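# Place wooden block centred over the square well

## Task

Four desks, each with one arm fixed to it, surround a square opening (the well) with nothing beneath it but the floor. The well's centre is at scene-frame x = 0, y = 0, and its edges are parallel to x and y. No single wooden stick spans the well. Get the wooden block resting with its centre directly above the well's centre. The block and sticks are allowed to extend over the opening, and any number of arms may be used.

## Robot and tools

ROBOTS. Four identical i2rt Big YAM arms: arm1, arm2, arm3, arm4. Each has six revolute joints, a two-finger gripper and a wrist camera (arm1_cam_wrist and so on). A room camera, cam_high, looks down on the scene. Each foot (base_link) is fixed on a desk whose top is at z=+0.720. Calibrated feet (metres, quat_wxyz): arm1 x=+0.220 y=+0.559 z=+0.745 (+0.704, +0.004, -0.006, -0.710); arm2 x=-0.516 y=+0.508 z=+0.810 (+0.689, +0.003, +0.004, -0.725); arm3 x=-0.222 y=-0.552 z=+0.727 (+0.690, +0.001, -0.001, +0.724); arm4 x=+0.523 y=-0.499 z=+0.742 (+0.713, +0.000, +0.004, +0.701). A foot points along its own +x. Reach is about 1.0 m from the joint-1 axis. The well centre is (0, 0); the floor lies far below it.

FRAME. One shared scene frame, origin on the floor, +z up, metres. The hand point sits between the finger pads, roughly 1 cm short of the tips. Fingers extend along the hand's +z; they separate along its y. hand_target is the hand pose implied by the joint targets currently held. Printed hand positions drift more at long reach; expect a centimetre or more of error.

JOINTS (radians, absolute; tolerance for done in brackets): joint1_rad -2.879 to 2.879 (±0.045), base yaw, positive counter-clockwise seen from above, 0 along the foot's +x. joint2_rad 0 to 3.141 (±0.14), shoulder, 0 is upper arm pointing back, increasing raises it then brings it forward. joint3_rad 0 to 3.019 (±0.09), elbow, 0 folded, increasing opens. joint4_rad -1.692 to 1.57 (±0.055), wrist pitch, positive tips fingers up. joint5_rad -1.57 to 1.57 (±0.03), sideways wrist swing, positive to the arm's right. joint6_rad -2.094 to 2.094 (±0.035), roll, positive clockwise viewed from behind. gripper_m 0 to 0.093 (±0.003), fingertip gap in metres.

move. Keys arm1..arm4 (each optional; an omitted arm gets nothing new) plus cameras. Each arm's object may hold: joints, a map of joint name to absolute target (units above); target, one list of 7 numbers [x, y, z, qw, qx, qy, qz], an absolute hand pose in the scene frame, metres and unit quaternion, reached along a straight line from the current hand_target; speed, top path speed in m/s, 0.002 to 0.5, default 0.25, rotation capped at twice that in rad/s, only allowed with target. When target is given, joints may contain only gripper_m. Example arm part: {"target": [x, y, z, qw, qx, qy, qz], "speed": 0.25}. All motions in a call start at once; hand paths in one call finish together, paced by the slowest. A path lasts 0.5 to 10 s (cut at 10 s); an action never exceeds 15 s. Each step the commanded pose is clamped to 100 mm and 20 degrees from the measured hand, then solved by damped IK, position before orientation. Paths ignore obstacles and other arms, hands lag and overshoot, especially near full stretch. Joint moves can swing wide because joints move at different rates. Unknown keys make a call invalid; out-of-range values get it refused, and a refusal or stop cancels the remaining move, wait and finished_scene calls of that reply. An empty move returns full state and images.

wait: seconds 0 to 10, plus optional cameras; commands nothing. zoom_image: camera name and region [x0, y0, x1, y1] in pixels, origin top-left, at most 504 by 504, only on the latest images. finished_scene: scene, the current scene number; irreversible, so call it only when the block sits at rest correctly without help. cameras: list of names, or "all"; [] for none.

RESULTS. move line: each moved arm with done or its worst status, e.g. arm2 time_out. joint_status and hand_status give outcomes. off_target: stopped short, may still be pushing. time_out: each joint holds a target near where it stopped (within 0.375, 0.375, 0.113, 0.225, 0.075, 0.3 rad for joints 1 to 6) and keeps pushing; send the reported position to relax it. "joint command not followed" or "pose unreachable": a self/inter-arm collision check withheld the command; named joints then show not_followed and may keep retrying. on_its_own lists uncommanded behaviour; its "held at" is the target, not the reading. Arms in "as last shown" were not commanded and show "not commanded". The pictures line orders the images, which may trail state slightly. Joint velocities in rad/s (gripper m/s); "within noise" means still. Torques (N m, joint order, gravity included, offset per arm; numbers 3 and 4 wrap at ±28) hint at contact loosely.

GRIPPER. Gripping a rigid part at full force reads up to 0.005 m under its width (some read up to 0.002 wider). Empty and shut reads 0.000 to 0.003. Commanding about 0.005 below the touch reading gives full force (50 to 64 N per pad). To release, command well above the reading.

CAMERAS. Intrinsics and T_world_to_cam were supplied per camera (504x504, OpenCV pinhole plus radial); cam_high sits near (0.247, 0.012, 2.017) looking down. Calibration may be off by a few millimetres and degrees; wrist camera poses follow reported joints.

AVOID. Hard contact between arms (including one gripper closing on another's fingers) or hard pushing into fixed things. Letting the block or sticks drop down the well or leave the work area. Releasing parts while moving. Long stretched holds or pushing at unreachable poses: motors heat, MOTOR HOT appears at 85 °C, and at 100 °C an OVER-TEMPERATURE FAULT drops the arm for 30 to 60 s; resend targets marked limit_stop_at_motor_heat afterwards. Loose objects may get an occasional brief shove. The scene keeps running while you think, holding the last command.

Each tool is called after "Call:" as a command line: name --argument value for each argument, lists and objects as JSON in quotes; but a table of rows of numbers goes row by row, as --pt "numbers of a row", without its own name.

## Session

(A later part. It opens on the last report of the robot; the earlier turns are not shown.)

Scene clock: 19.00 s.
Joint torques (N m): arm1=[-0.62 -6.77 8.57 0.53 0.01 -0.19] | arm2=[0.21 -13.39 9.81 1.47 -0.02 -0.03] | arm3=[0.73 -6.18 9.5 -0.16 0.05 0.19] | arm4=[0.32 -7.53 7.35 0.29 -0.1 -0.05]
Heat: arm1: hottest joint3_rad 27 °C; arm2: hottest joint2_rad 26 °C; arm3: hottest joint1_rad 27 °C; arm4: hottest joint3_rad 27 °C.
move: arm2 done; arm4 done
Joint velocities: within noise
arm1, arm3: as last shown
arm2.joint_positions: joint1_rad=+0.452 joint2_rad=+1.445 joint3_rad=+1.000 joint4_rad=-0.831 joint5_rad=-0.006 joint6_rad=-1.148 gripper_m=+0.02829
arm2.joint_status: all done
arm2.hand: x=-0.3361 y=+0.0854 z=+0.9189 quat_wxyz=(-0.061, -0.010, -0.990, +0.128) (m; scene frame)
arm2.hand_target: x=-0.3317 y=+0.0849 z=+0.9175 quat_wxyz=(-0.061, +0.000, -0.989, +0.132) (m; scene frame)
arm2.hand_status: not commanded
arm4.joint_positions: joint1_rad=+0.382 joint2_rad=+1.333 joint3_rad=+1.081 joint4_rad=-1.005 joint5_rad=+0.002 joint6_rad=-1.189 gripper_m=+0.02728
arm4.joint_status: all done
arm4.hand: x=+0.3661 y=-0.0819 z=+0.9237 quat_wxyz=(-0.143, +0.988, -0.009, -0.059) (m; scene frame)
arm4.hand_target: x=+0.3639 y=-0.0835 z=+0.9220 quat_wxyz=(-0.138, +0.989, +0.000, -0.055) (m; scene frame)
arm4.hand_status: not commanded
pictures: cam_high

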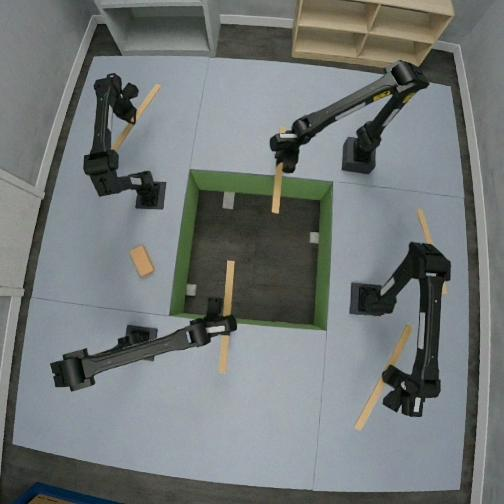

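Call:
move --arm1 '{"joints":{"joint1_rad":-0.575,"joint4_rad":-1.33,"joint6_rad":-0.58}}' --arm3 '{"joints":{"joint1_rad":-0.595,"joint4_rad":-1.33,"joint6_rad":-0.548}}'

Call:
zoom_image --camera "cam_high" --region '[150, 130, 370, 350]'

Scene clock: 21.67 s.
Joint torques (N m): arm1=[-0.79 -7.24 8.61 1.01 -0.08 -0.23] | arm2=[0.32 -13.39 10.02 1.37 0 0] | arm3=[-0.15 -6.18 9.66 0.42 -0.07 -0.01] | arm4=[0.38 -7.71 7.39 0.27 -0.11 -0.02]
Heat: arm1: hottest joint3_rad 27 °C; arm2: hottest joint3_rad 27 °C; arm3: hottest joint1_rad 27 °C; arm4: hottest joint3_rad 27 °C.
move: arm1 done; arm3 done
Joint velocities: within noise
arm1.joint_positions: joint1_rad=-0.567 joint2_rad=+1.067 joint3_rad=+1.005 joint4_rad=-1.333 joint5_rad=-0.002 joint6_rad=-0.569 gripper_m=+0.02603
arm1.joint_status: all done
arm1.hand: x=+0.0404 y=+0.2889 z=+0.9699 quat_wxyz=(-0.025, -0.707, -0.702, +0.082) (m; scene frame)
arm1.hand_target: x=+0.0375 y=+0.2891 z=+0.9741 quat_wxyz=(-0.026, -0.706, -0.702, +0.089) (m; scene frame)
arm1.hand_status: not commanded
arm2, arm4: as last shown
arm2.joint_positions: joint1_rad=+0.452 joint2_rad=+1.445 joint3_rad=+1.000 joint4_rad=-0.831 joint5_rad=-0.006 joint6_rad=-1.149 gripper_m=+0.02829
arm3.joint_positions: joint1_rad=-0.589 joint2_rad=+1.069 joint3_rad=+0.998 joint4_rad=-1.333 joint5_rad=-0.001 joint6_rad=-0.535 gripper_m=+0.02678
arm3.joint_status: all done
arm3.hand: x=-0.0567 y=-0.2771 z=+0.9508 quat_wxyz=(-0.081, +0.703, -0.707, -0.021) (m; scene frame)
arm3.hand_target: x=-0.0536 y=-0.2754 z=+0.9588 quat_wxyz=(-0.093, +0.704, -0.703, -0.024) (m; scene frame)
arm3.hand_status: not commanded
arm4.joint_positions: joint1_rad=+0.382 joint2_rad=+1.333 joint3_rad=+1.081 joint4_rad=-1.005 joint5_rad=+0.002 joint6_rad=-1.190 gripper_m=+0.02728
arm4.hand: x=+0.3661 y=-0.0819 z=+0.9237 quat_wxyz=(-0.143, +0.988, -0.008, -0.059) (m; scene frame)
pictures: arm1_cam_wrist, arm2_cam_wrist, arm3_cam_wrist, arm4_cam_wrist, cam_high
camera_calibration:
arm1_cam_wrist: T_world_to_cam=[[-0.9975, 0.0066005, 0.0703541, -0.0290974], [0.0375995, 0.89256, 0.449358, -0.692015], [-0.0598293, 0.45088, -0.890577, 0.864002], [0, 0, 0, 1]] pos_world=[0.0486873, 0.228296, 1.08247]
arm2_cam_wrist: T_world_to_cam=[[-0.0346631, -0.968347, 0.247191, -0.154838], [-0.881383, 0.146219, 0.449204, -0.716368], [-0.471129, -0.202299, -0.858553, 0.768156], [0, 0, 0, 1]] pos_world=[-0.274861, 0.110207, 1.01957]
arm3_cam_wrist: T_world_to_cam=[[0.996731, -0.00267215, 0.0807443, -0.0203195], [-0.0394938, -0.888005, 0.458135, -0.679981], [0.0704771, -0.459826, -0.885208, 0.840517], [0, 0, 0, 1]] pos_world=[-0.0658392, -0.217389, 1.0572]
arm4_cam_wrist: T_world_to_cam=[[0.028129, 0.962251, 0.270705, -0.179754], [0.879697, -0.152436, 0.450441, -0.744433], [0.474703, 0.225468, -0.850777, 0.75973], [0, 0, 0, 1]] pos_world=[0.299286, -0.111804, 1.03034]

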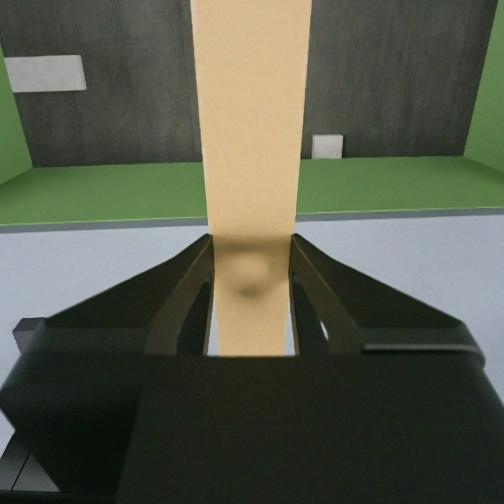

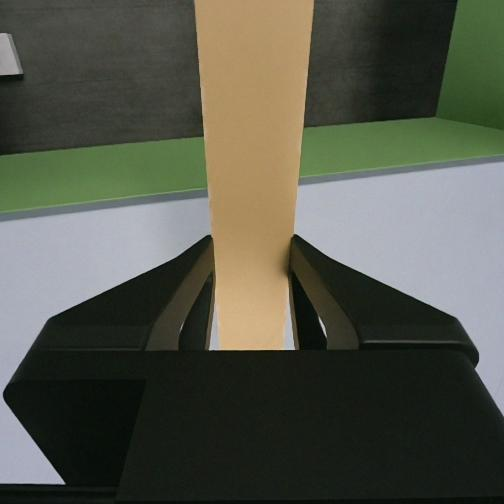

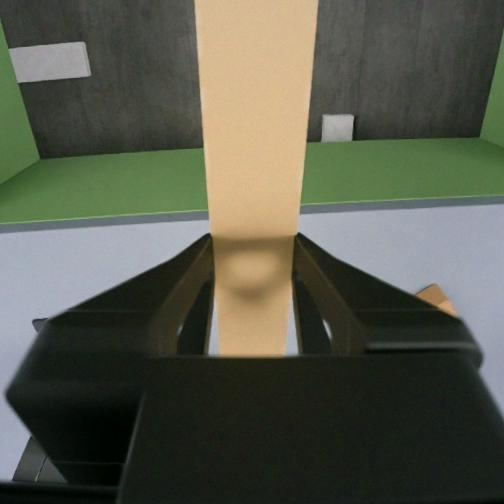

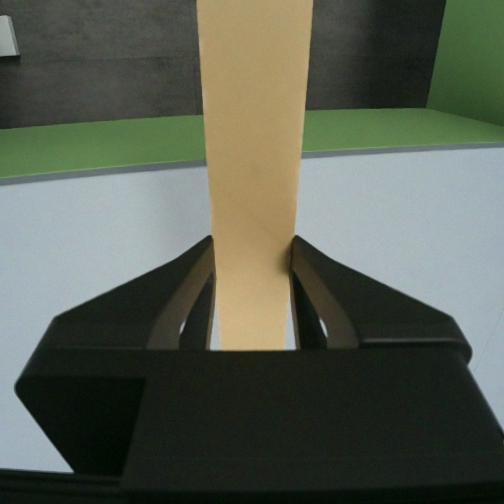

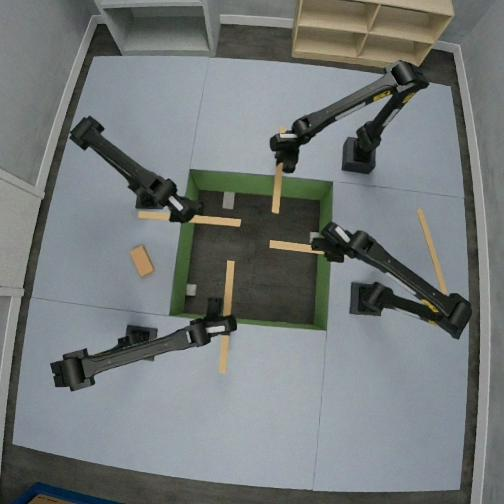

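Scaled by 2.291 from the camera's 504x504 image, which has a finer 720x720 frame.

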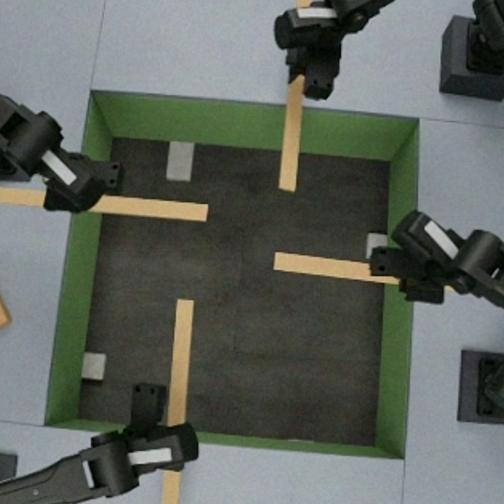

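Call:
move --arm1 '{"target":[0.036,0.2725,0.8225,0.1126,0.6981,0.6981,-0.1126]}' --arm2 '{"target":[-0.284,0.036,0.815,0.1593,-0.0129,0.9871,0.0021]}' --arm3 '{"target":[-0.022,-0.254,0.825,0.1082,-0.7243,0.6707,0.1169]}' --arm4 '{"target":[0.298,-0.022,0.813,0,-0.9872,0,0.1593]}' --cameras '["cam_high"]'

Call:
zoom_image --camera "cam_high" --region '[190, 180, 320, 310]'

Scene clock: 24.60 s.
Joint torques (N m): arm1=[-0.85 -6.42 7.34 1.51 -0.24 -0.23] | arm2=[-1.08 -15.91 11.84 0.46 -0.49 -0.01] | arm3=[-0.21 -5.95 8.42 0.9 -0.33 -0.03] | arm4=[-0.67 -11.87 8.81 0.4 -0.58 -0.07]
Heat: arm1: hottest joint3_rad 28 °C; arm2: hottest joint2_rad 27 °C; arm3: hottest joint1_rad 27 °C; arm4: hottest joint3_rad 28 °C.
move: arm1 done; arm2 off_target; arm3 done; arm4 off_target
Joint velocities: within noise
arm1.joint_positions: joint1_rad=-0.640 joint2_rad=+1.181 joint3_rad=+0.667 joint4_rad=-0.799 joint5_rad=-0.179 joint6_rad=-0.625 gripper_m=+0.02603
arm1.joint_status: not commanded
arm1.hand: x=+0.0399 y=+0.2731 z=+0.8246 quat_wxyz=(-0.112, -0.699, -0.697, +0.110) (m; scene frame)
arm1.hand_target: x=+0.0361 y=+0.2726 z=+0.8225 quat_wxyz=(-0.112, -0.698, -0.698, +0.113) (m; scene frame)
arm1.hand_status: done (0.004 m and 0.4 deg from the pose sent, 0.148 m and 10.7 deg at the start)
arm2.joint_positions: joint1_rad=+0.417 joint2_rad=+1.816 joint3_rad=+1.162 joint4_rad=-0.806 joint5_rad=-0.297 joint6_rad=-1.209 gripper_m=+0.02829
arm2.joint_status: not commanded
arm2.hand: x=-0.2860 y=+0.0509 z=+0.8155 quat_wxyz=(-0.157, +0.010, -0.988, -0.006) (m; scene frame)
arm2.hand_target: x=-0.2843 y=+0.0364 z=+0.8152 quat_wxyz=(-0.159, +0.013, -0.987, -0.002) (m; scene frame)
arm2.hand_status: off_target (0.015 m and 0.7 deg from the pose sent, 0.126 m and 19.0 deg at the start)
arm3.joint_positions: joint1_rad=-0.738 joint2_rad=+1.229 joint3_rad=+0.752 joint4_rad=-0.876 joint5_rad=-0.217 joint6_rad=-0.735 gripper_m=+0.02678
arm3.joint_status: not commanded
arm3.hand: x=-0.0274 y=-0.2578 z=+0.8242 quat_wxyz=(-0.101, +0.722, -0.674, -0.116) (m; scene frame)
arm3.hand_target: x=-0.0220 y=-0.2541 z=+0.8251 quat_wxyz=(-0.108, +0.724, -0.671, -0.117) (m; scene frame)
arm3.hand_status: done (0.007 m and 0.9 deg from the pose sent, 0.132 m and 12.4 deg at the start)
arm4.joint_positions: joint1_rad=+0.372 joint2_rad=+1.746 joint3_rad=+1.232 joint4_rad=-0.973 joint5_rad=-0.289 joint6_rad=-1.196 gripper_m=+0.02728
arm4.joint_status: not commanded
arm4.hand: x=+0.3014 y=-0.0400 z=+0.8042 quat_wxyz=(+0.016, +0.988, -0.004, -0.152) (m; scene frame)
arm4.hand_target: x=+0.2983 y=-0.0225 z=+0.8134 quat_wxyz=(+0.000, +0.987, +0.000, -0.159) (m; scene frame)
arm4.hand_status: off_target (0.020 m and 2.1 deg from the pose sent, 0.143 m and 20.1 deg at the start)
pictures: cam_high

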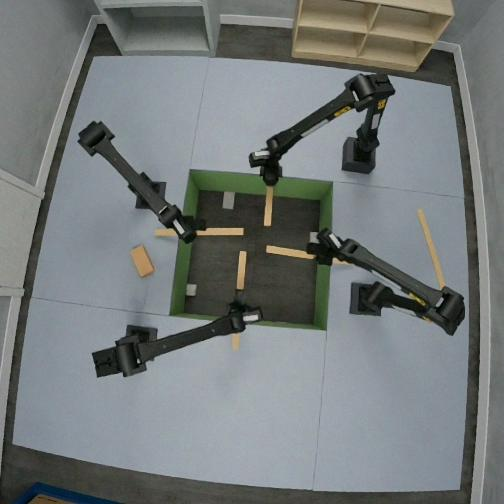

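Scaled by 3.877 from the camera's 504x504 image, which has a finer 720x720 frame.

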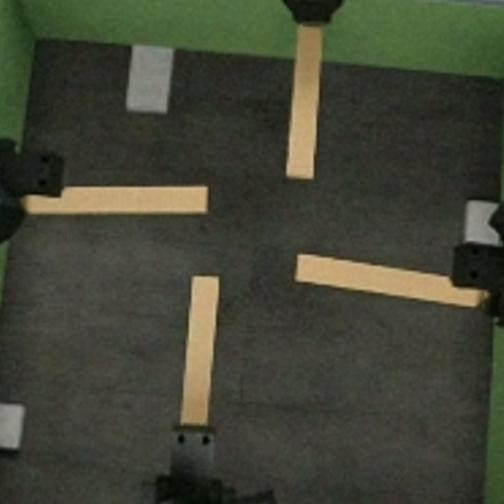

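Call:
move --arm1 '{"target":[0.030,0.227,0.8225,0.1126,0.6981,0.6981,-0.1126],"speed":0.12}' --arm2 '{"target":[-0.228,0.024,0.815,0.1593,-0.0129,0.9871,0.0021],"speed":0.12}' --arm3 '{"target":[-0.020,-0.207,0.825,0.1082,-0.7243,0.6707,0.1169],"speed":0.12}' --arm4 '{"target":[0.249,-0.009,0.822,0,-0.9872,0,0.1593],"speed":0.12}' --cameras '["cam_high"]'

Call:
zoom_image --camera "cam_high" --region '[205, 190, 305, 290]'

Scene clock: 26.83 s.
Joint torques (N m): arm1=[0.44 -7.53 10.59 1.42 -0.11 0.03] | arm2=[-0.38 -17.03 12.57 0.18 -0.29 0.14] | arm3=[0.85 -6.83 11.33 0.83 -0.13 0.19] | arm4=[-0.26 -12.34 9.26 0.01 -0.31 0.17]
Heat: arm1: hottest joint3_rad 28 °C; arm2: hottest joint2_rad 27 °C; arm3: hottest joint1_rad 27 °C; arm4: hottest joint3_rad 28 °C.
move: arm1 off_target; arm2 off_target; arm3 off_target; arm4 off_target
Joint velocities: within noise
arm1.joint_positions: joint1_rad=-0.588 joint2_rad=+1.289 joint3_rad=+0.707 joint4_rad=-0.769 joint5_rad=-0.164 joint6_rad=-0.581 gripper_m=+0.02603
arm1.joint_status: not commanded
arm1.hand: x=+0.0427 y=+0.2503 z=+0.8063 quat_wxyz=(-0.107, -0.700, -0.700, +0.087) (m; scene frame)
arm1.hand_target: x=+0.0308 y=+0.2282 z=+0.8232 quat_wxyz=(-0.113, -0.698, -0.698, +0.113) (m; scene frame)
arm1.hand_status: off_target (0.031 m and 3.0 deg from the pose sent, 0.047 m and 0.4 deg at the start)
arm2.joint_positions: joint1_rad=+0.499 joint2_rad=+1.877 joint3_rad=+1.264 joint4_rad=-0.810 joint5_rad=-0.289 joint6_rad=-1.140 gripper_m=+0.02829
arm2.joint_status: not commanded
arm2.hand: x=-0.2338 y=+0.0354 z=+0.8184 quat_wxyz=(-0.161, +0.019, -0.987, +0.000) (m; scene frame)
arm2.hand_target: x=-0.2282 y=+0.0245 z=+0.8150 quat_wxyz=(-0.159, +0.013, -0.987, -0.002) (m; scene frame)
arm2.hand_status: off_target (0.013 m and 0.7 deg from the pose sent, 0.064 m and 0.7 deg at the start)
arm3.joint_positions: joint1_rad=-0.671 joint2_rad=+1.326 joint3_rad=+0.802 joint4_rad=-0.846 joint5_rad=-0.204 joint6_rad=-0.681 gripper_m=+0.02678
arm3.joint_status: not commanded
arm3.hand: x=-0.0316 y=-0.2271 z=+0.8112 quat_wxyz=(-0.086, +0.727, -0.672, -0.114) (m; scene frame)
arm3.hand_target: x=-0.0206 y=-0.2079 z=+0.8256 quat_wxyz=(-0.108, +0.724, -0.671, -0.117) (m; scene frame)
arm3.hand_status: off_target (0.027 m and 2.6 deg from the pose sent, 0.051 m and 0.9 deg at the start)
arm4.joint_positions: joint1_rad=+0.444 joint2_rad=+1.798 joint3_rad=+1.336 joint4_rad=-0.984 joint5_rad=-0.286 joint6_rad=-1.137 gripper_m=+0.02728
arm4.joint_status: not commanded
arm4.hand: x=+0.2538 y=-0.0223 z=+0.8157 quat_wxyz=(+0.006, +0.987, +0.005, -0.158) (m; scene frame)
arm4.hand_target: x=+0.2492 y=-0.0094 z=+0.8220 quat_wxyz=(+0.000, +0.987, +0.000, -0.160) (m; scene frame)
arm4.hand_status: off_target (0.015 m and 0.9 deg from the pose sent, 0.064 m and 2.1 deg at the start)
pictures: cam_high

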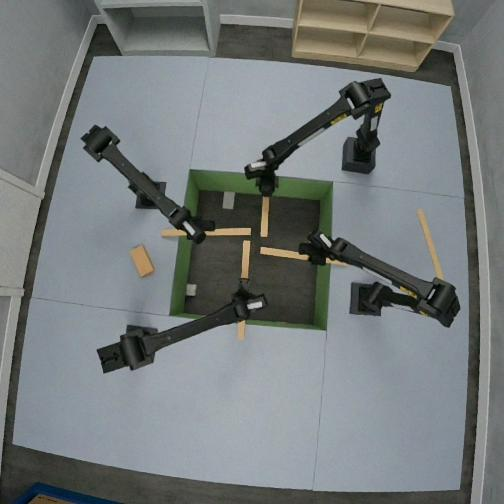

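Scaled by 5.040 from the camera's 504x504 image, which has a finer 720x720 frame.

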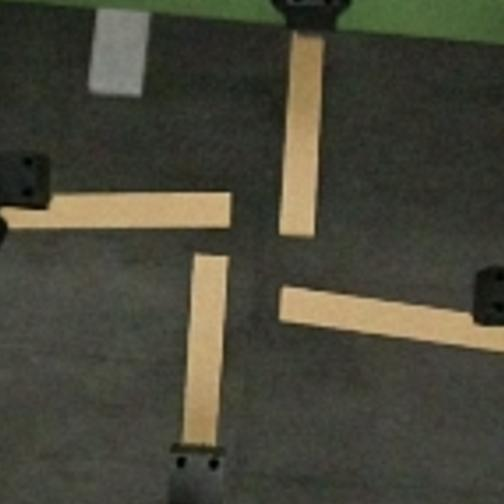

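Call:
move --arm1 '{"target":[0.024,0.214,0.838,0.1474,0.6916,0.6916,-0.1474],"speed":0.12}' --arm3 '{"target":[-0.013,-0.194,0.840,0.1417,-0.7176,0.6644,0.153],"speed":0.12}' --cameras '["cam_high"]'

Call:
zoom_image --camera "cam_high" --region '[205, 190, 305, 290]'

Scene clock: 28.27 s.
Joint torques (N m): arm1=[-0.79 -9.52 10.59 1.55 -0.27 -0.01] | arm2=[-0.32 -17.61 12.44 0.18 -0.27 0.13] | arm3=[-0.32 -8.29 11.67 1.01 -0.38 0.14] | arm4=[-0.26 -12.34 9.28 -0.03 -0.3 0.18]
Heat: arm1: hottest joint3_rad 28 °C; arm2: hottest joint3_rad 28 °C; arm3: hottest joint1_rad 27 °C; arm4: hottest joint3_rad 28 °C.
move: arm1 off_target; arm3 off_target
Joint velocities: within noise
arm1.joint_positions: joint1_rad=-0.591 joint2_rad=+1.286 joint3_rad=+0.707 joint4_rad=-0.714 joint5_rad=-0.221 joint6_rad=-0.580 gripper_m=+0.02603
arm1.joint_status: not commanded
arm1.hand: x=+0.0424 y=+0.2350 z=+0.8126 quat_wxyz=(-0.140, -0.693, -0.699, +0.110) (m; scene frame)
arm1.hand_target: x=+0.0248 y=+0.2155 z=+0.8387 quat_wxyz=(-0.147, -0.692, -0.692, +0.147) (m; scene frame)
arm1.hand_status: off_target (0.038 m and 4.5 deg from the pose sent, 0.052 m and 8.4 deg at the start)
arm2, arm4: as last shown
arm2.hand: x=-0.2338 y=+0.0353 z=+0.8185 quat_wxyz=(-0.161, +0.018, -0.987, +0.000) (m; scene frame)
arm2.hand_target: x=-0.2282 y=+0.0244 z=+0.8150 quat_wxyz=(-0.159, +0.013, -0.987, -0.002) (m; scene frame)
arm3.joint_positions: joint1_rad=-0.681 joint2_rad=+1.326 joint3_rad=+0.802 joint4_rad=-0.796 joint5_rad=-0.267 joint6_rad=-0.681 gripper_m=+0.02678
arm3.joint_status: not commanded
arm3.hand: x=-0.0303 y=-0.2135 z=+0.8164 quat_wxyz=(-0.107, +0.723, -0.666, -0.148) (m; scene frame)
arm3.hand_target: x=-0.0138 y=-0.1954 z=+0.8407 quat_wxyz=(-0.142, +0.718, -0.664, -0.153) (m; scene frame)
arm3.hand_status: off_target (0.035 m and 4.1 deg from the pose sent, 0.048 m and 7.9 deg at the start)
arm4.hand: x=+0.2538 y=-0.0224 z=+0.8157 quat_wxyz=(+0.006, +0.987, +0.005, -0.158) (m; scene frame)
pictures: cam_high

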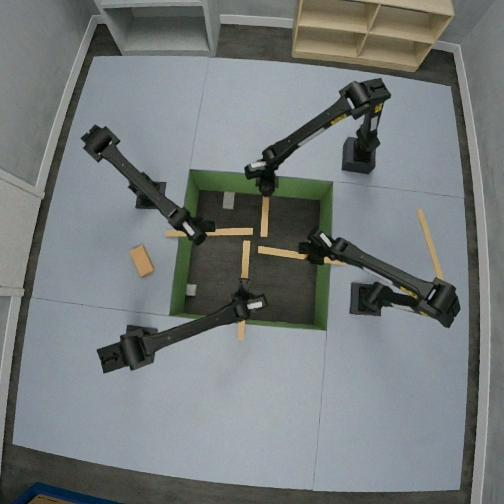

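Scaled by 5.040 from the camera's 504x504 image, which has a finer 720x720 frame.

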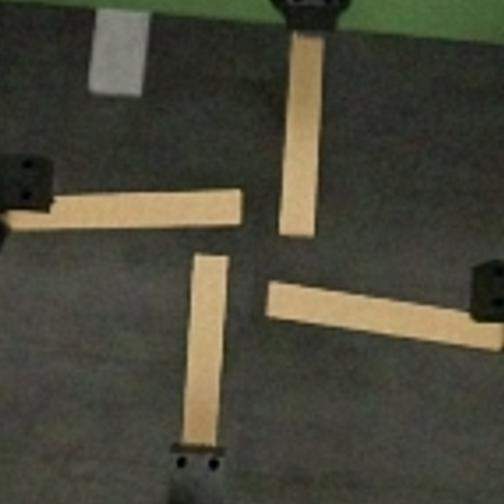

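Call:
move --arm1 '{"joints":{"joint1_rad":-0.655,"joint2_rad":1.34,"joint3_rad":0.805,"joint4_rad":-0.71}}' --arm3 '{"joints":{"joint1_rad":-0.745,"joint2_rad":1.386,"joint3_rad":0.90,"joint4_rad":-0.75}}' --cameras '["cam_high"]'

Call:
zoom_image --camera "cam_high" --region '[205, 190, 305, 290]'

Scene clock: 29.93 s.
Joint torques (N m): arm1=[-0.56 -8.53 10.48 1.18 -0.23 -0.01] | arm2=[0.09 -17.9 12.48 0.31 -0.28 0.19] | arm3=[0.09 -7.77 11.12 0.92 -0.32 0.15] | arm4=[-0.21 -12.34 9.31 -0.1 -0.35 0.16]
Heat: arm1: hottest joint3_rad 29 °C; arm2: hottest joint3_rad 28 °C; arm3: hottest joint1_rad 27 °C; arm4: hottest joint3_rad 28 °C.
move: arm1 done; arm3 done
Joint velocities: within noise
arm1.joint_positions: joint1_rad=-0.650 joint2_rad=+1.332 joint3_rad=+0.757 joint4_rad=-0.714 joint5_rad=-0.222 joint6_rad=-0.580 gripper_m=+0.02603
arm1.joint_status: all done
arm1.hand: x=+0.0118 y=+0.2306 z=+0.8152 quat_wxyz=(-0.137, -0.713, -0.678, +0.116) (m; scene frame)
arm1.hand_target: x=-0.0030 y=+0.2146 z=+0.8314 quat_wxyz=(-0.141, -0.713, -0.673, +0.136) (m; scene frame)
arm1.hand_status: not commanded
arm2: as last shown
arm2.hand_target: x=-0.2282 y=+0.0245 z=+0.8150 quat_wxyz=(-0.159, +0.013, -0.987, -0.002) (m; scene frame)
arm3.joint_positions: joint1_rad=-0.743 joint2_rad=+1.376 joint3_rad=+0.858 joint4_rad=-0.762 joint5_rad=-0.268 joint6_rad=-0.681 gripper_m=+0.02678
arm3.joint_status: all done
arm3.hand: x=+0.0091 y=-0.2031 z=+0.8219 quat_wxyz=(-0.131, +0.702, -0.685, -0.146) (m; scene frame)
arm3.hand_target: x=+0.0223 y=-0.1881 z=+0.8360 quat_wxyz=(-0.152, +0.699, -0.683, -0.149) (m; scene frame)
arm3.hand_status: not commanded
arm4.joint_positions: joint1_rad=+0.444 joint2_rad=+1.798 joint3_rad=+1.336 joint4_rad=-0.984 joint5_rad=-0.285 joint6_rad=-1.136 gripper_m=+0.02728
arm4.joint_status: not commanded
arm4.hand: x=+0.2540 y=-0.0223 z=+0.8154 quat_wxyz=(+0.006, +0.988, +0.005, -0.157) (m; scene frame)
arm4.hand_target: x=+0.2492 y=-0.0094 z=+0.8221 quat_wxyz=(+0.000, +0.987, +0.000, -0.160) (m; scene frame)
arm4.hand_status: not commanded
pictures: cam_high

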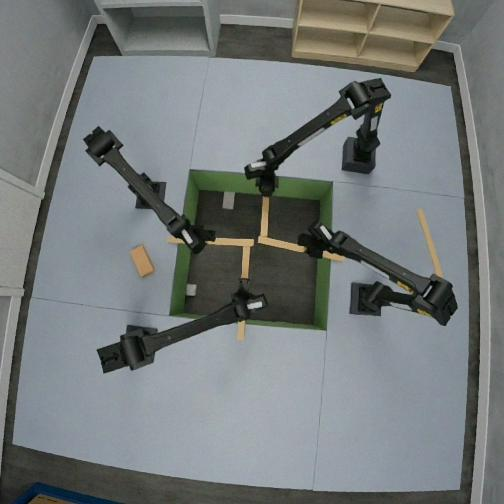

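Scaled by 5.040 from the camera's 504x504 image, which has a finer 720x720 frame.

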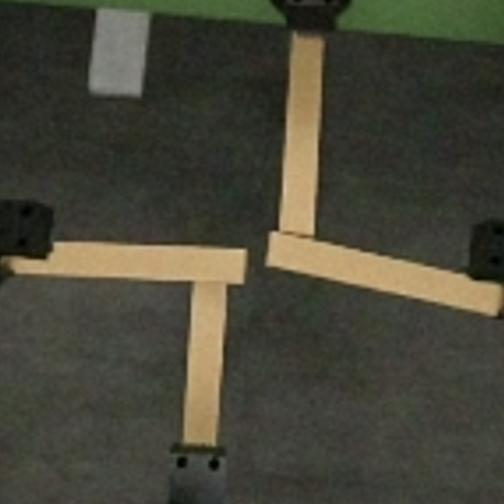

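Call:
move --arm1 '{"joints":{"joint1_rad":-0.603}}' --arm3 '{"joints":{"joint1_rad":-0.688}}' --cameras '["cam_high"]'

Call:
zoom_image --camera "cam_high" --region '[205, 190, 305, 290]'

Scene clock: 31.10 s.
Joint torques (N m): arm1=[0.03 -8.47 10.47 1.2 -0.24 -0.01] | arm2=[0.09 -17.61 12.25 0.29 -0.23 0.21] | arm3=[0.5 -7.77 11.12 0.92 -0.32 0.15] | arm4=[-0.21 -12.45 9.2 -0.05 -0.39 0.14]
Heat: arm1: hottest joint3_rad 29 °C; arm2: hottest joint3_rad 28 °C; arm3: hottest joint1_rad 27 °C; arm4: hottest joint3_rad 28 °C.
move: arm1 done; arm3 done
Joint velocities: within noise
arm1.joint_positions: joint1_rad=-0.608 joint2_rad=+1.332 joint3_rad=+0.757 joint4_rad=-0.714 joint5_rad=-0.222 joint6_rad=-0.580 gripper_m=+0.02603
arm1.joint_status: all done
arm1.hand: x=+0.0260 y=+0.2221 z=+0.8154 quat_wxyz=(-0.140, -0.698, -0.693, +0.113) (m; scene frame)
arm1.hand_target: x=+0.0153 y=+0.2036 z=+0.8317 quat_wxyz=(-0.145, -0.695, -0.691, +0.133) (m; scene frame)
arm1.hand_status: not commanded
arm2: as last shown
arm3.joint_positions: joint1_rad=-0.691 joint2_rad=+1.376 joint3_rad=+0.858 joint4_rad=-0.762 joint5_rad=-0.269 joint6_rad=-0.681 gripper_m=+0.02678
arm3.joint_status: all done
arm3.hand: x=-0.0095 y=-0.1915 z=+0.8220 quat_wxyz=(-0.127, +0.720, -0.666, -0.150) (m; scene frame)
arm3.hand_target: x=+0.0011 y=-0.1748 z=+0.8361 quat_wxyz=(-0.148, +0.718, -0.663, -0.154) (m; scene frame)
arm3.hand_status: not commanded
arm4.joint_positions: joint1_rad=+0.444 joint2_rad=+1.798 joint3_rad=+1.336 joint4_rad=-0.984 joint5_rad=-0.283 joint6_rad=-1.133 gripper_m=+0.02728
arm4.joint_status: not commanded
arm4.hand: x=+0.2542 y=-0.0223 z=+0.8152 quat_wxyz=(+0.006, +0.988, +0.003, -0.156) (m; scene frame)
arm4.hand_target: x=+0.2492 y=-0.0094 z=+0.8222 quat_wxyz=(+0.000, +0.987, +0.000, -0.159) (m; scene frame)
arm4.hand_status: not commanded
pictures: cam_high

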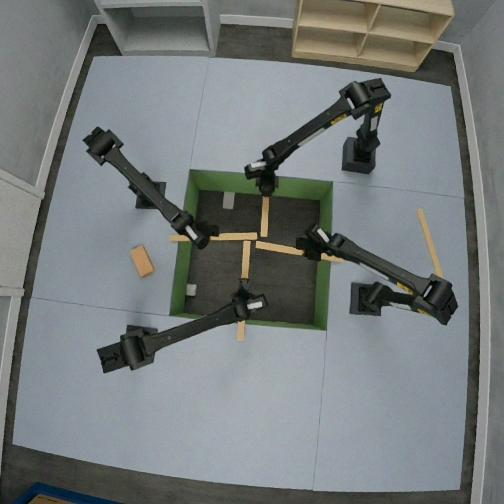

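Scaled by 5.040 from the camera's 504x504 image, which has a finer 720x720 frame.

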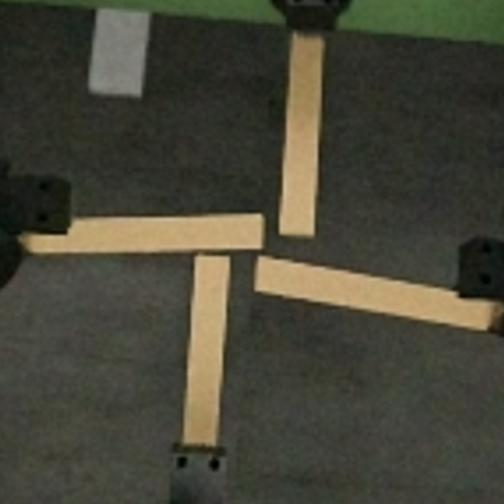

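Call:
move --arm1 '{"target":[0.046,0.215,0.826,0.1126,0.6981,0.6981,-0.1126],"speed":0.06}' --arm3 '{"target":[-0.022,-0.19,0.826,0.1082,-0.7243,0.6707,0.1169],"speed":0.06}' --arm2 '{"target":[-0.222,0.029,0.822,0.1593,-0.0129,0.9871,0.0021],"speed":0.06}' --arm4 '{"target":[0.242,-0.016,0.826,0,-0.9872,0,0.1593],"speed":0.06}' --cameras '["cam_high"]'

Call:
zoom_image --camera "cam_high" --region '[205, 190, 305, 290]'

Scene clock: 34.53 s.
Joint torques (N m): arm1=[0.5 -10.23 7.98 0.76 -0.1 0.06] | arm2=[1.03 -18.78 12.26 0.17 -0.25 0.21] | arm3=[0.91 -8.59 9.63 0.09 -0.12 0.2] | arm4=[0.44 -13.27 8.73 -0.12 -0.29 0.18]
Heat: arm1: hottest joint3_rad 29 °C; arm2: hottest joint3_rad 28 °C; arm3: hottest joint1_rad 27 °C; arm4: hottest joint3_rad 28 °C.
move: arm1 off_target; arm2 off_target; arm3 off_target; arm4 off_target
Joint velocities: within noise
arm1.joint_positions: joint1_rad=-0.529 joint2_rad=+1.317 joint3_rad=+0.757 joint4_rad=-0.747 joint5_rad=-0.148 joint6_rad=-0.523 gripper_m=+0.02603
arm1.joint_status: not commanded
arm1.hand: x=+0.0456 y=+0.2200 z=+0.8165 quat_wxyz=(-0.110, -0.698, -0.700, +0.104) (m; scene frame)
arm1.hand_target: x=+0.0461 y=+0.2150 z=+0.8260 quat_wxyz=(-0.113, -0.698, -0.698, +0.113) (m; scene frame)
arm1.hand_status: off_target (0.011 m and 1.0 deg from the pose sent, 0.024 m and 3.2 deg at the start)
arm2.joint_positions: joint1_rad=+0.504 joint2_rad=+1.877 joint3_rad=+1.264 joint4_rad=-0.820 joint5_rad=-0.288 joint6_rad=-1.125 gripper_m=+0.02829
arm2.joint_status: not commanded
arm2.hand: x=-0.2322 y=+0.0388 z=+0.8182 quat_wxyz=(-0.158, +0.013, -0.987, -0.006) (m; scene frame)
arm2.hand_target: x=-0.2222 y=+0.0294 z=+0.8221 quat_wxyz=(-0.160, +0.013, -0.987, -0.002) (m; scene frame)
arm2.hand_status: off_target (0.015 m and 0.4 deg from the pose sent, 0.014 m and 0.7 deg at the start)
arm3.joint_positions: joint1_rad=-0.641 joint2_rad=+1.376 joint3_rad=+0.858 joint4_rad=-0.818 joint5_rad=-0.196 joint6_rad=-0.650 gripper_m=+0.02678
arm3.joint_status: not commanded
arm3.hand: x=-0.0243 y=-0.1986 z=+0.8156 quat_wxyz=(-0.100, +0.726, -0.670, -0.115) (m; scene frame)
arm3.hand_target: x=-0.0221 y=-0.1902 z=+0.8261 quat_wxyz=(-0.108, +0.724, -0.671, -0.117) (m; scene frame)
arm3.hand_status: off_target (0.014 m and 1.0 deg from the pose sent, 0.013 m and 4.4 deg at the start)
arm4.joint_positions: joint1_rad=+0.453 joint2_rad=+1.798 joint3_rad=+1.336 joint4_rad=-0.984 joint5_rad=-0.283 joint6_rad=-1.119 gripper_m=+0.02728
arm4.joint_status: not commanded
arm4.hand: x=+0.2498 y=-0.0248 z=+0.8152 quat_wxyz=(+0.008, +0.988, +0.001, -0.156) (m; scene frame)
arm4.hand_target: x=+0.2422 y=-0.0163 z=+0.8262 quat_wxyz=(+0.000, +0.987, +0.000, -0.160) (m; scene frame)
arm4.hand_status: off_target (0.016 m and 1.0 deg from the pose sent, 0.018 m and 0.9 deg at the start)
pictures: cam_high

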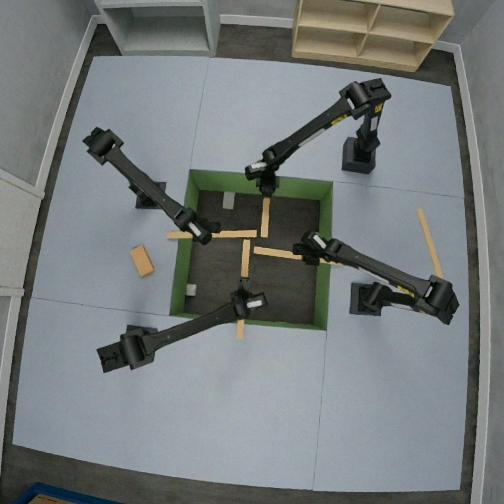

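Scaled by 5.040 from the camera's 504x504 image, which has a finer 720x720 frame.

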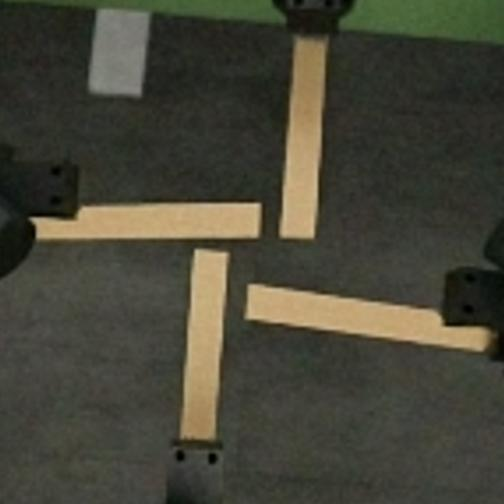

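Call:
move --arm1 '{"target":[0.040,0.193,0.826,0.1126,0.6981,0.6981,-0.1126],"speed":0.06}' --arm3 '{"target":[-0.022,-0.167,0.830,0.1082,-0.7243,0.6707,0.1169],"speed":0.06}' --arm2 '{"target":[-0.200,0.028,0.822,0.1593,-0.0129,0.9871,0.0021],"speed":0.06}' --arm4 '{"target":[0.218,-0.013,0.829,0,-0.9872,0,0.1593],"speed":0.06}' --cameras '["cam_high"]'

Call:
zoom_image --camera "cam_high" --region '[205, 190, 305, 290]'

Scene clock: 36.17 s.
Joint torques (N m): arm1=[0.62 -8.53 10.77 0.94 -0.09 0.01] | arm2=[0.32 -17.73 12.55 0.28 -0.31 0.21] | arm3=[0.85 -7.88 11.56 0.03 -0.11 0.2] | arm4=[0.15 -12.57 9.35 0.01 -0.29 0.17]
Heat: arm1: hottest joint3_rad 29 °C; arm2: hottest joint3_rad 28 °C; arm3: hottest joint1_rad 27 °C; arm4: hottest joint3_rad 28 °C.
move: arm1 off_target; arm2 off_target; arm3 off_target; arm4 off_target
Joint velocities: within noise
arm1.joint_positions: joint1_rad=-0.513 joint2_rad=+1.348 joint3_rad=+0.767 joint4_rad=-0.747 joint5_rad=-0.143 joint6_rad=-0.506 gripper_m=+0.02603
arm1.joint_status: not commanded
arm1.hand: x=+0.0489 y=+0.2152 z=+0.8094 quat_wxyz=(-0.107, -0.700, -0.700, +0.093) (m; scene frame)
arm1.hand_target: x=+0.0405 y=+0.1940 z=+0.8266 quat_wxyz=(-0.113, -0.698, -0.698, +0.113) (m; scene frame)
arm1.hand_status: off_target (0.029 m and 2.3 deg from the pose sent, 0.029 m and 1.0 deg at the start)
arm2.joint_positions: joint1_rad=+0.542 joint2_rad=+1.885 joint3_rad=+1.297 joint4_rad=-0.822 joint5_rad=-0.282 joint6_rad=-1.089 gripper_m=+0.02829
arm2.joint_status: not commanded
arm2.hand: x=-0.2091 y=+0.0373 z=+0.8251 quat_wxyz=(-0.161, +0.015, -0.987, +0.000) (m; scene frame)
arm2.hand_target: x=-0.2002 y=+0.0284 z=+0.8221 quat_wxyz=(-0.160, +0.013, -0.987, -0.002) (m; scene frame)
arm2.hand_status: off_target (0.013 m and 0.4 deg from the pose sent, 0.034 m and 0.4 deg at the start)
arm3.joint_positions: joint1_rad=-0.608 joint2_rad=+1.402 joint3_rad=+0.888 joint4_rad=-0.822 joint5_rad=-0.188 joint6_rad=-0.618 gripper_m=+0.02678
arm3.joint_status: not commanded
arm3.hand: x=-0.0292 y=-0.1837 z=+0.8167 quat_wxyz=(-0.097, +0.727, -0.670, -0.115) (m; scene frame)
arm3.hand_target: x=-0.0225 y=-0.1676 z=+0.8301 quat_wxyz=(-0.108, +0.724, -0.671, -0.117) (m; scene frame)
arm3.hand_status: off_target (0.023 m and 1.4 deg from the pose sent, 0.035 m and 1.0 deg at the start)
arm4.joint_positions: joint1_rad=+0.494 joint2_rad=+1.812 joint3_rad=+1.374 joint4_rad=-0.994 joint5_rad=-0.278 joint6_rad=-1.080 gripper_m=+0.02728
arm4.joint_status: not commanded
arm4.hand: x=+0.2258 y=-0.0246 z=+0.8222 quat_wxyz=(+0.006, +0.988, +0.003, -0.157) (m; scene frame)
arm4.hand_target: x=+0.2183 y=-0.0134 z=+0.8291 quat_wxyz=(+0.000, +0.987, +0.000, -0.160) (m; scene frame)
arm4.hand_status: off_target (0.016 m and 0.8 deg from the pose sent, 0.037 m and 1.0 deg at the start)
pictures: cam_high

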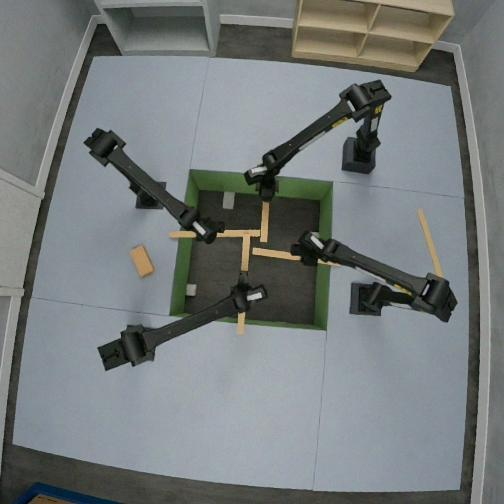

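Scaled by 5.040 from the camera's 504x504 image, which has a finer 720x720 frame.

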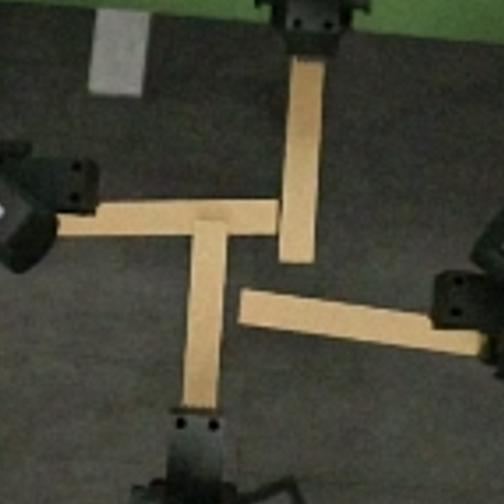

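Call:
move --arm1 '{"target":[0.032,0.188,0.845,0.1126,0.6981,0.6981,-0.1126],"speed":0.06}' --arm3 '{"target":[-0.018,-0.155,0.833,0.1082,-0.7243,0.6707,0.1169],"speed":0.06}' --cameras '["cam_high"]'

Call:
zoom_image --camera "cam_high" --region '[205, 190, 305, 290]'

Scene clock: 37.60 s.
Joint torques (N m): arm1=[-0.32 -9.29 11.03 0.72 -0.19 -0.11] | arm2=[0.62 -17.49 12.71 0.27 -0.27 0.16] | arm3=[1.14 -8.35 11.95 0.17 -0.17 0.21] | arm4=[0.09 -12.75 9.43 -0.05 -0.29 0.18]
Heat: arm1: hottest joint3_rad 29 °C; arm2: hottest joint3_rad 29 °C; arm3: hottest joint1_rad 27 °C; arm4: hottest joint3_rad 28 °C.
move: arm1 off_target; arm3 off_target
Joint velocities: within noise
arm1.joint_positions: joint1_rad=-0.513 joint2_rad=+1.348 joint3_rad=+0.818 joint4_rad=-0.800 joint5_rad=-0.143 joint6_rad=-0.506 gripper_m=+0.02603
arm1.joint_status: not commanded
arm1.hand: x=+0.0439 y=+0.2070 z=+0.8255 quat_wxyz=(-0.106, -0.700, -0.700, +0.092) (m; scene frame)
arm1.hand_target: x=+0.0324 y=+0.1890 z=+0.8454 quat_wxyz=(-0.113, -0.698, -0.698, +0.113) (m; scene frame)
arm1.hand_status: off_target (0.030 m and 2.5 deg from the pose sent, 0.048 m and 2.3 deg at the start)
arm2, arm4: as last shown
arm2.joint_positions: joint1_rad=+0.544 joint2_rad=+1.885 joint3_rad=+1.297 joint4_rad=-0.825 joint5_rad=-0.282 joint6_rad=-1.088 gripper_m=+0.02829
arm2.hand: x=-0.2085 y=+0.0385 z=+0.8250 quat_wxyz=(-0.160, +0.016, -0.987, -0.001) (m; scene frame)
arm3.joint_positions: joint1_rad=-0.604 joint2_rad=+1.429 joint3_rad=+0.920 joint4_rad=-0.835 joint5_rad=-0.185 joint6_rad=-0.613 gripper_m=+0.02678
arm3.joint_status: not commanded
arm3.hand: x=-0.0252 y=-0.1753 z=+0.8175 quat_wxyz=(-0.093, +0.726, -0.672, -0.113) (m; scene frame)
arm3.hand_target: x=-0.0185 y=-0.1559 z=+0.8334 quat_wxyz=(-0.109, +0.724, -0.671, -0.117) (m; scene frame)
arm3.hand_status: off_target (0.026 m and 1.9 deg from the pose sent, 0.035 m and 1.3 deg at the start)
arm4.hand: x=+0.2258 y=-0.0247 z=+0.8222 quat_wxyz=(+0.006, +0.988, +0.002, -0.157) (m; scene frame)
arm4.hand_target: x=+0.2184 y=-0.0134 z=+0.8291 quat_wxyz=(+0.000, +0.987, +0.000, -0.159) (m; scene frame)
pictures: cam_high

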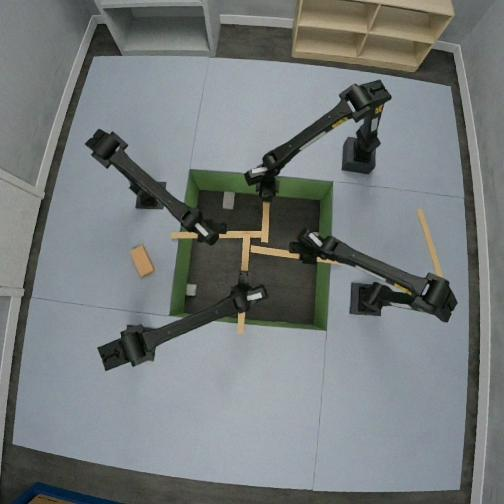

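Scaled by 5.040 from the camera's 504x504 image, which has a finer 720x720 frame.

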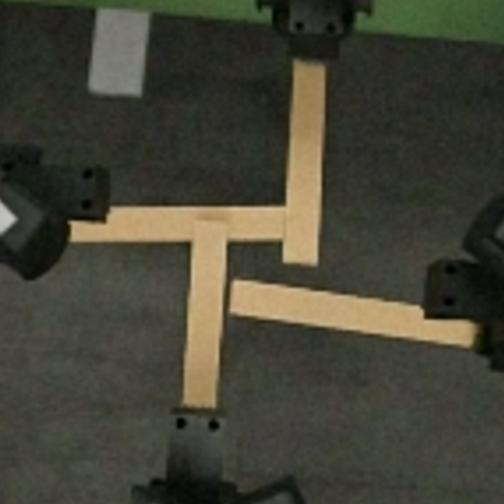

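Call:
move --arm3 '{"target":[-0.016,-0.202,0.838,0.1082,-0.7243,0.6707,0.1169],"speed":0.08}' --cameras '[]'

Call:
move --arm3 '{"target":[-0.016,-0.192,0.858,0.1082,-0.7243,0.6707,0.1169],"speed":0.08}' --cameras '["cam_high"]'

Call:
zoom_image --camera "cam_high" --region '[205, 190, 305, 290]'

Scene clock: 40.20 s.
Joint torques (N m): arm1=[-0.26 -9.29 11.03 0.73 -0.18 -0.11] | arm2=[0.32 -17.26 12.71 0.38 -0.25 0.24] | arm3=[-0.21 -9.88 8.14 0.09 -0.33 -0.05] | arm4=[0.09 -12.75 9.42 -0.03 -0.3 0.16]
Heat: arm1: hottest joint3_rad 29 °C; arm2: hottest joint3_rad 29 °C; arm3: hottest joint3_rad 28 °C; arm4: hottest joint3_rad 28 °C.
move: arm3 done
Joint velocities: within noise
arm1, arm2, arm4: as last shown
arm1.joint_positions: joint1_rad=-0.513 joint2_rad=+1.348 joint3_rad=+0.818 joint4_rad=-0.801 joint5_rad=-0.143 joint6_rad=-0.506 gripper_m=+0.02603
arm1.hand: x=+0.0440 y=+0.2071 z=+0.8255 quat_wxyz=(-0.106, -0.700, -0.700, +0.092) (m; scene frame)
arm2.hand: x=-0.2086 y=+0.0384 z=+0.8250 quat_wxyz=(-0.160, +0.016, -0.987, -0.001) (m; scene frame)
arm2.hand_target: x=-0.2003 y=+0.0284 z=+0.8220 quat_wxyz=(-0.160, +0.013, -0.987, -0.002) (m; scene frame)
arm3.joint_positions: joint1_rad=-0.658 joint2_rad=+1.362 joint3_rad=+0.884 joint4_rad=-0.862 joint5_rad=-0.198 joint6_rad=-0.655 gripper_m=+0.02678
arm3.joint_status: not commanded
arm3.hand: x=-0.0182 y=-0.2010 z=+0.8283 quat_wxyz=(-0.099, +0.722, -0.675, -0.115) (m; scene frame)
arm3.hand_target: x=-0.0161 y=-0.2019 z=+0.8378 quat_wxyz=(-0.108, +0.724, -0.671, -0.117) (m; scene frame)
arm3.hand_status: done (0.010 m and 1.2 deg from the pose sent, 0.035 m and 1.9 deg at the start)
arm4.hand_target: x=+0.2183 y=-0.0134 z=+0.8291 quat_wxyz=(+0.000, +0.987, +0.000, -0.159) (m; scene frame)
pictures: none
No camera images: "cameras" was empty.

Scene clock: 41.30 s.
Joint torques (N m): arm1=[-0.26 -9.29 11.04 0.72 -0.19 -0.11] | arm2=[0.09 -16.97 12.44 0.4 -0.28 0.17] | arm3=[0.85 -9.7 11.75 -0.01 -0.21 0.11] | arm4=[0.15 -12.81 9.36 0.01 -0.29 0.17]
Heat: arm1: hottest joint3_rad 29 °C; arm2: hottest joint3_rad 29 °C; arm3: hottest joint3_rad 28 °C; arm4: hottest joint3_rad 29 °C.
move: arm3 off_target
Joint velocities: within noise
arm1, arm2, arm4: as last shown
arm3.joint_positions: joint1_rad=-0.657 joint2_rad=+1.356 joint3_rad=+0.891 joint4_rad=-0.916 joint5_rad=-0.198 joint6_rad=-0.655 gripper_m=+0.02678
arm3.joint_status: not commanded
arm3.hand: x=-0.0242 y=-0.2090 z=+0.8307 quat_wxyz=(-0.079, +0.723, -0.677, -0.112) (m; scene frame)
arm3.hand_target: x=-0.0167 y=-0.1930 z=+0.8581 quat_wxyz=(-0.108, +0.724, -0.671, -0.117) (m; scene frame)
arm3.hand_status: off_target (0.033 m and 3.5 deg from the pose sent, 0.031 m and 1.2 deg at the start)
pictures: cam_high

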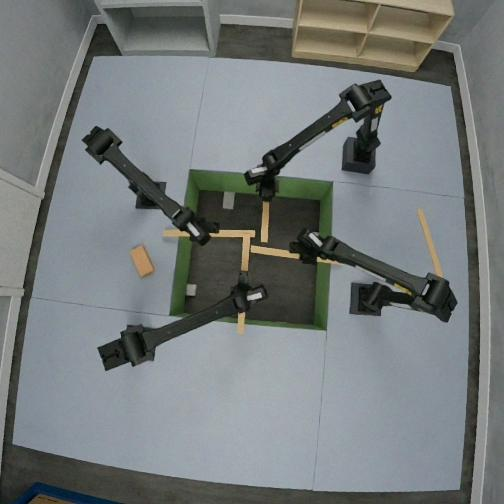

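Scaled by 5.040 from the camera's 504x504 image, which has a finer 720x720 frame.

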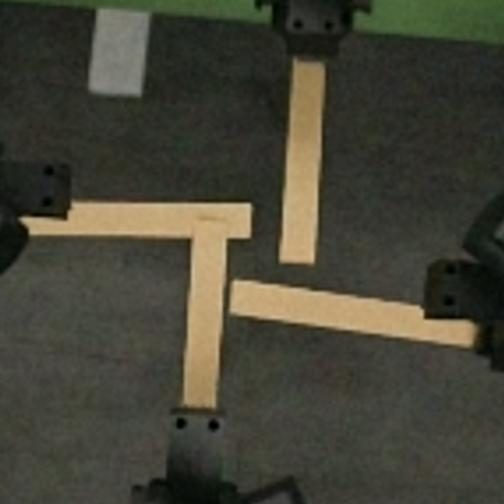

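Call:
move --arm1 '{"target":[0.030,0.189,0.860,0.1126,0.6981,0.6981,-0.1126],"speed":0.06}' --arm3 '{"target":[-0.014,-0.190,0.876,0.1082,-0.7243,0.6707,0.1169],"speed":0.06}' --arm4 '{"target":[0.216,-0.010,0.816,0,-0.9872,0,0.1593],"speed":0.06}' --cameras '["cam_high"]'

Call:
zoom_image --camera "cam_high" --region '[205, 190, 305, 290]'

Scene clock: 42.83 s.
Joint torques (N m): arm1=[-0.73 -10.93 11.18 0.76 -0.21 -0.17] | arm2=[0.15 -16.79 12.41 0.51 -0.3 0.2] | arm3=[0.73 -9.99 12.33 0.08 -0.22 0.1] | arm4=[0.15 -12.57 9.02 0.84 -0.29 0.18]
Heat: arm1: hottest joint3_rad 30 °C; arm2: hottest joint3_rad 29 °C; arm3: hottest joint3_rad 28 °C; arm4: hottest joint3_rad 29 °C.
move: arm1 off_target; arm3 off_target; arm4 off_target
Joint velocities: within noise
arm1.joint_positions: joint1_rad=-0.513 joint2_rad=+1.347 joint3_rad=+0.841 joint4_rad=-0.846 joint5_rad=-0.144 joint6_rad=-0.506 gripper_m=+0.02603
arm1.joint_status: not commanded
arm1.hand: x=+0.0443 y=+0.2077 z=+0.8324 quat_wxyz=(-0.104, -0.702, -0.700, +0.082) (m; scene frame)
arm1.hand_target: x=+0.0306 y=+0.1903 z=+0.8603 quat_wxyz=(-0.112, -0.698, -0.698, +0.113) (m; scene frame)
arm1.hand_status: off_target (0.036 m and 3.7 deg from the pose sent, 0.042 m and 2.5 deg at the start)
arm2: as last shown
arm2.hand_target: x=-0.2002 y=+0.0284 z=+0.8220 quat_wxyz=(-0.160, +0.013, -0.987, -0.002) (m; scene frame)
arm3.joint_positions: joint1_rad=-0.657 joint2_rad=+1.347 joint3_rad=+0.925 joint4_rad=-0.970 joint5_rad=-0.198 joint6_rad=-0.655 gripper_m=+0.02678
arm3.joint_status: not commanded
arm3.hand: x=-0.0235 y=-0.2081 z=+0.8450 quat_wxyz=(-0.074, +0.723, -0.678, -0.111) (m; scene frame)
arm3.hand_target: x=-0.0148 y=-0.1912 z=+0.8760 quat_wxyz=(-0.108, +0.724, -0.671, -0.117) (m; scene frame)
arm3.hand_status: off_target (0.037 m and 4.1 deg from the pose sent, 0.050 m and 3.5 deg at the start)
arm4.joint_positions: joint1_rad=+0.494 joint2_rad=+1.830 joint3_rad=+1.374 joint4_rad=-0.992 joint5_rad=-0.278 joint6_rad=-1.080 gripper_m=+0.02728
arm4.joint_status: not commanded
arm4.hand: x=+0.2260 y=-0.0252 z=+0.8126 quat_wxyz=(+0.013, +0.988, +0.001, -0.153) (m; scene frame)
arm4.hand_target: x=+0.2165 y=-0.0106 z=+0.8163 quat_wxyz=(+0.000, +0.987, +0.000, -0.159) (m; scene frame)
arm4.hand_status: off_target (0.019 m and 1.6 deg from the pose sent, 0.019 m and 0.8 deg at the start)
pictures: cam_high

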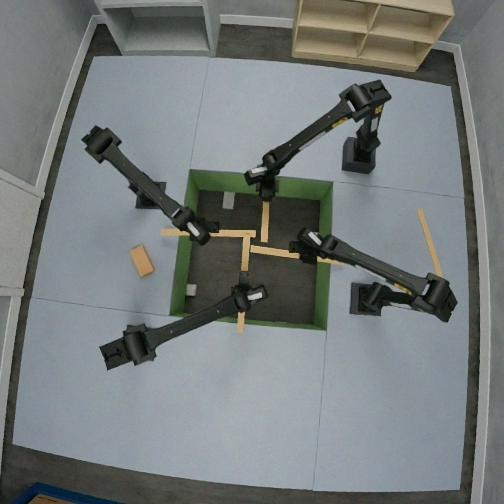

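Scaled by 5.040 from the camera's 504x504 image, which has a finer 720x720 frame.

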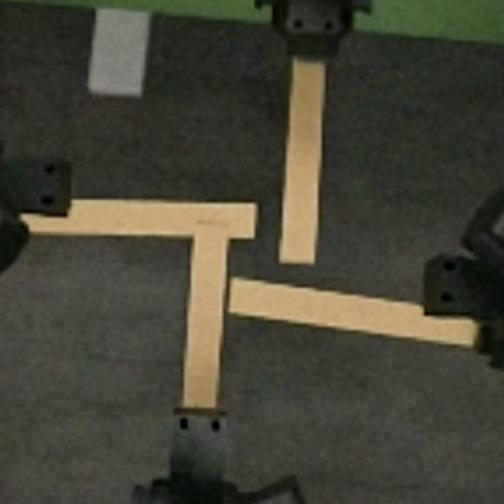

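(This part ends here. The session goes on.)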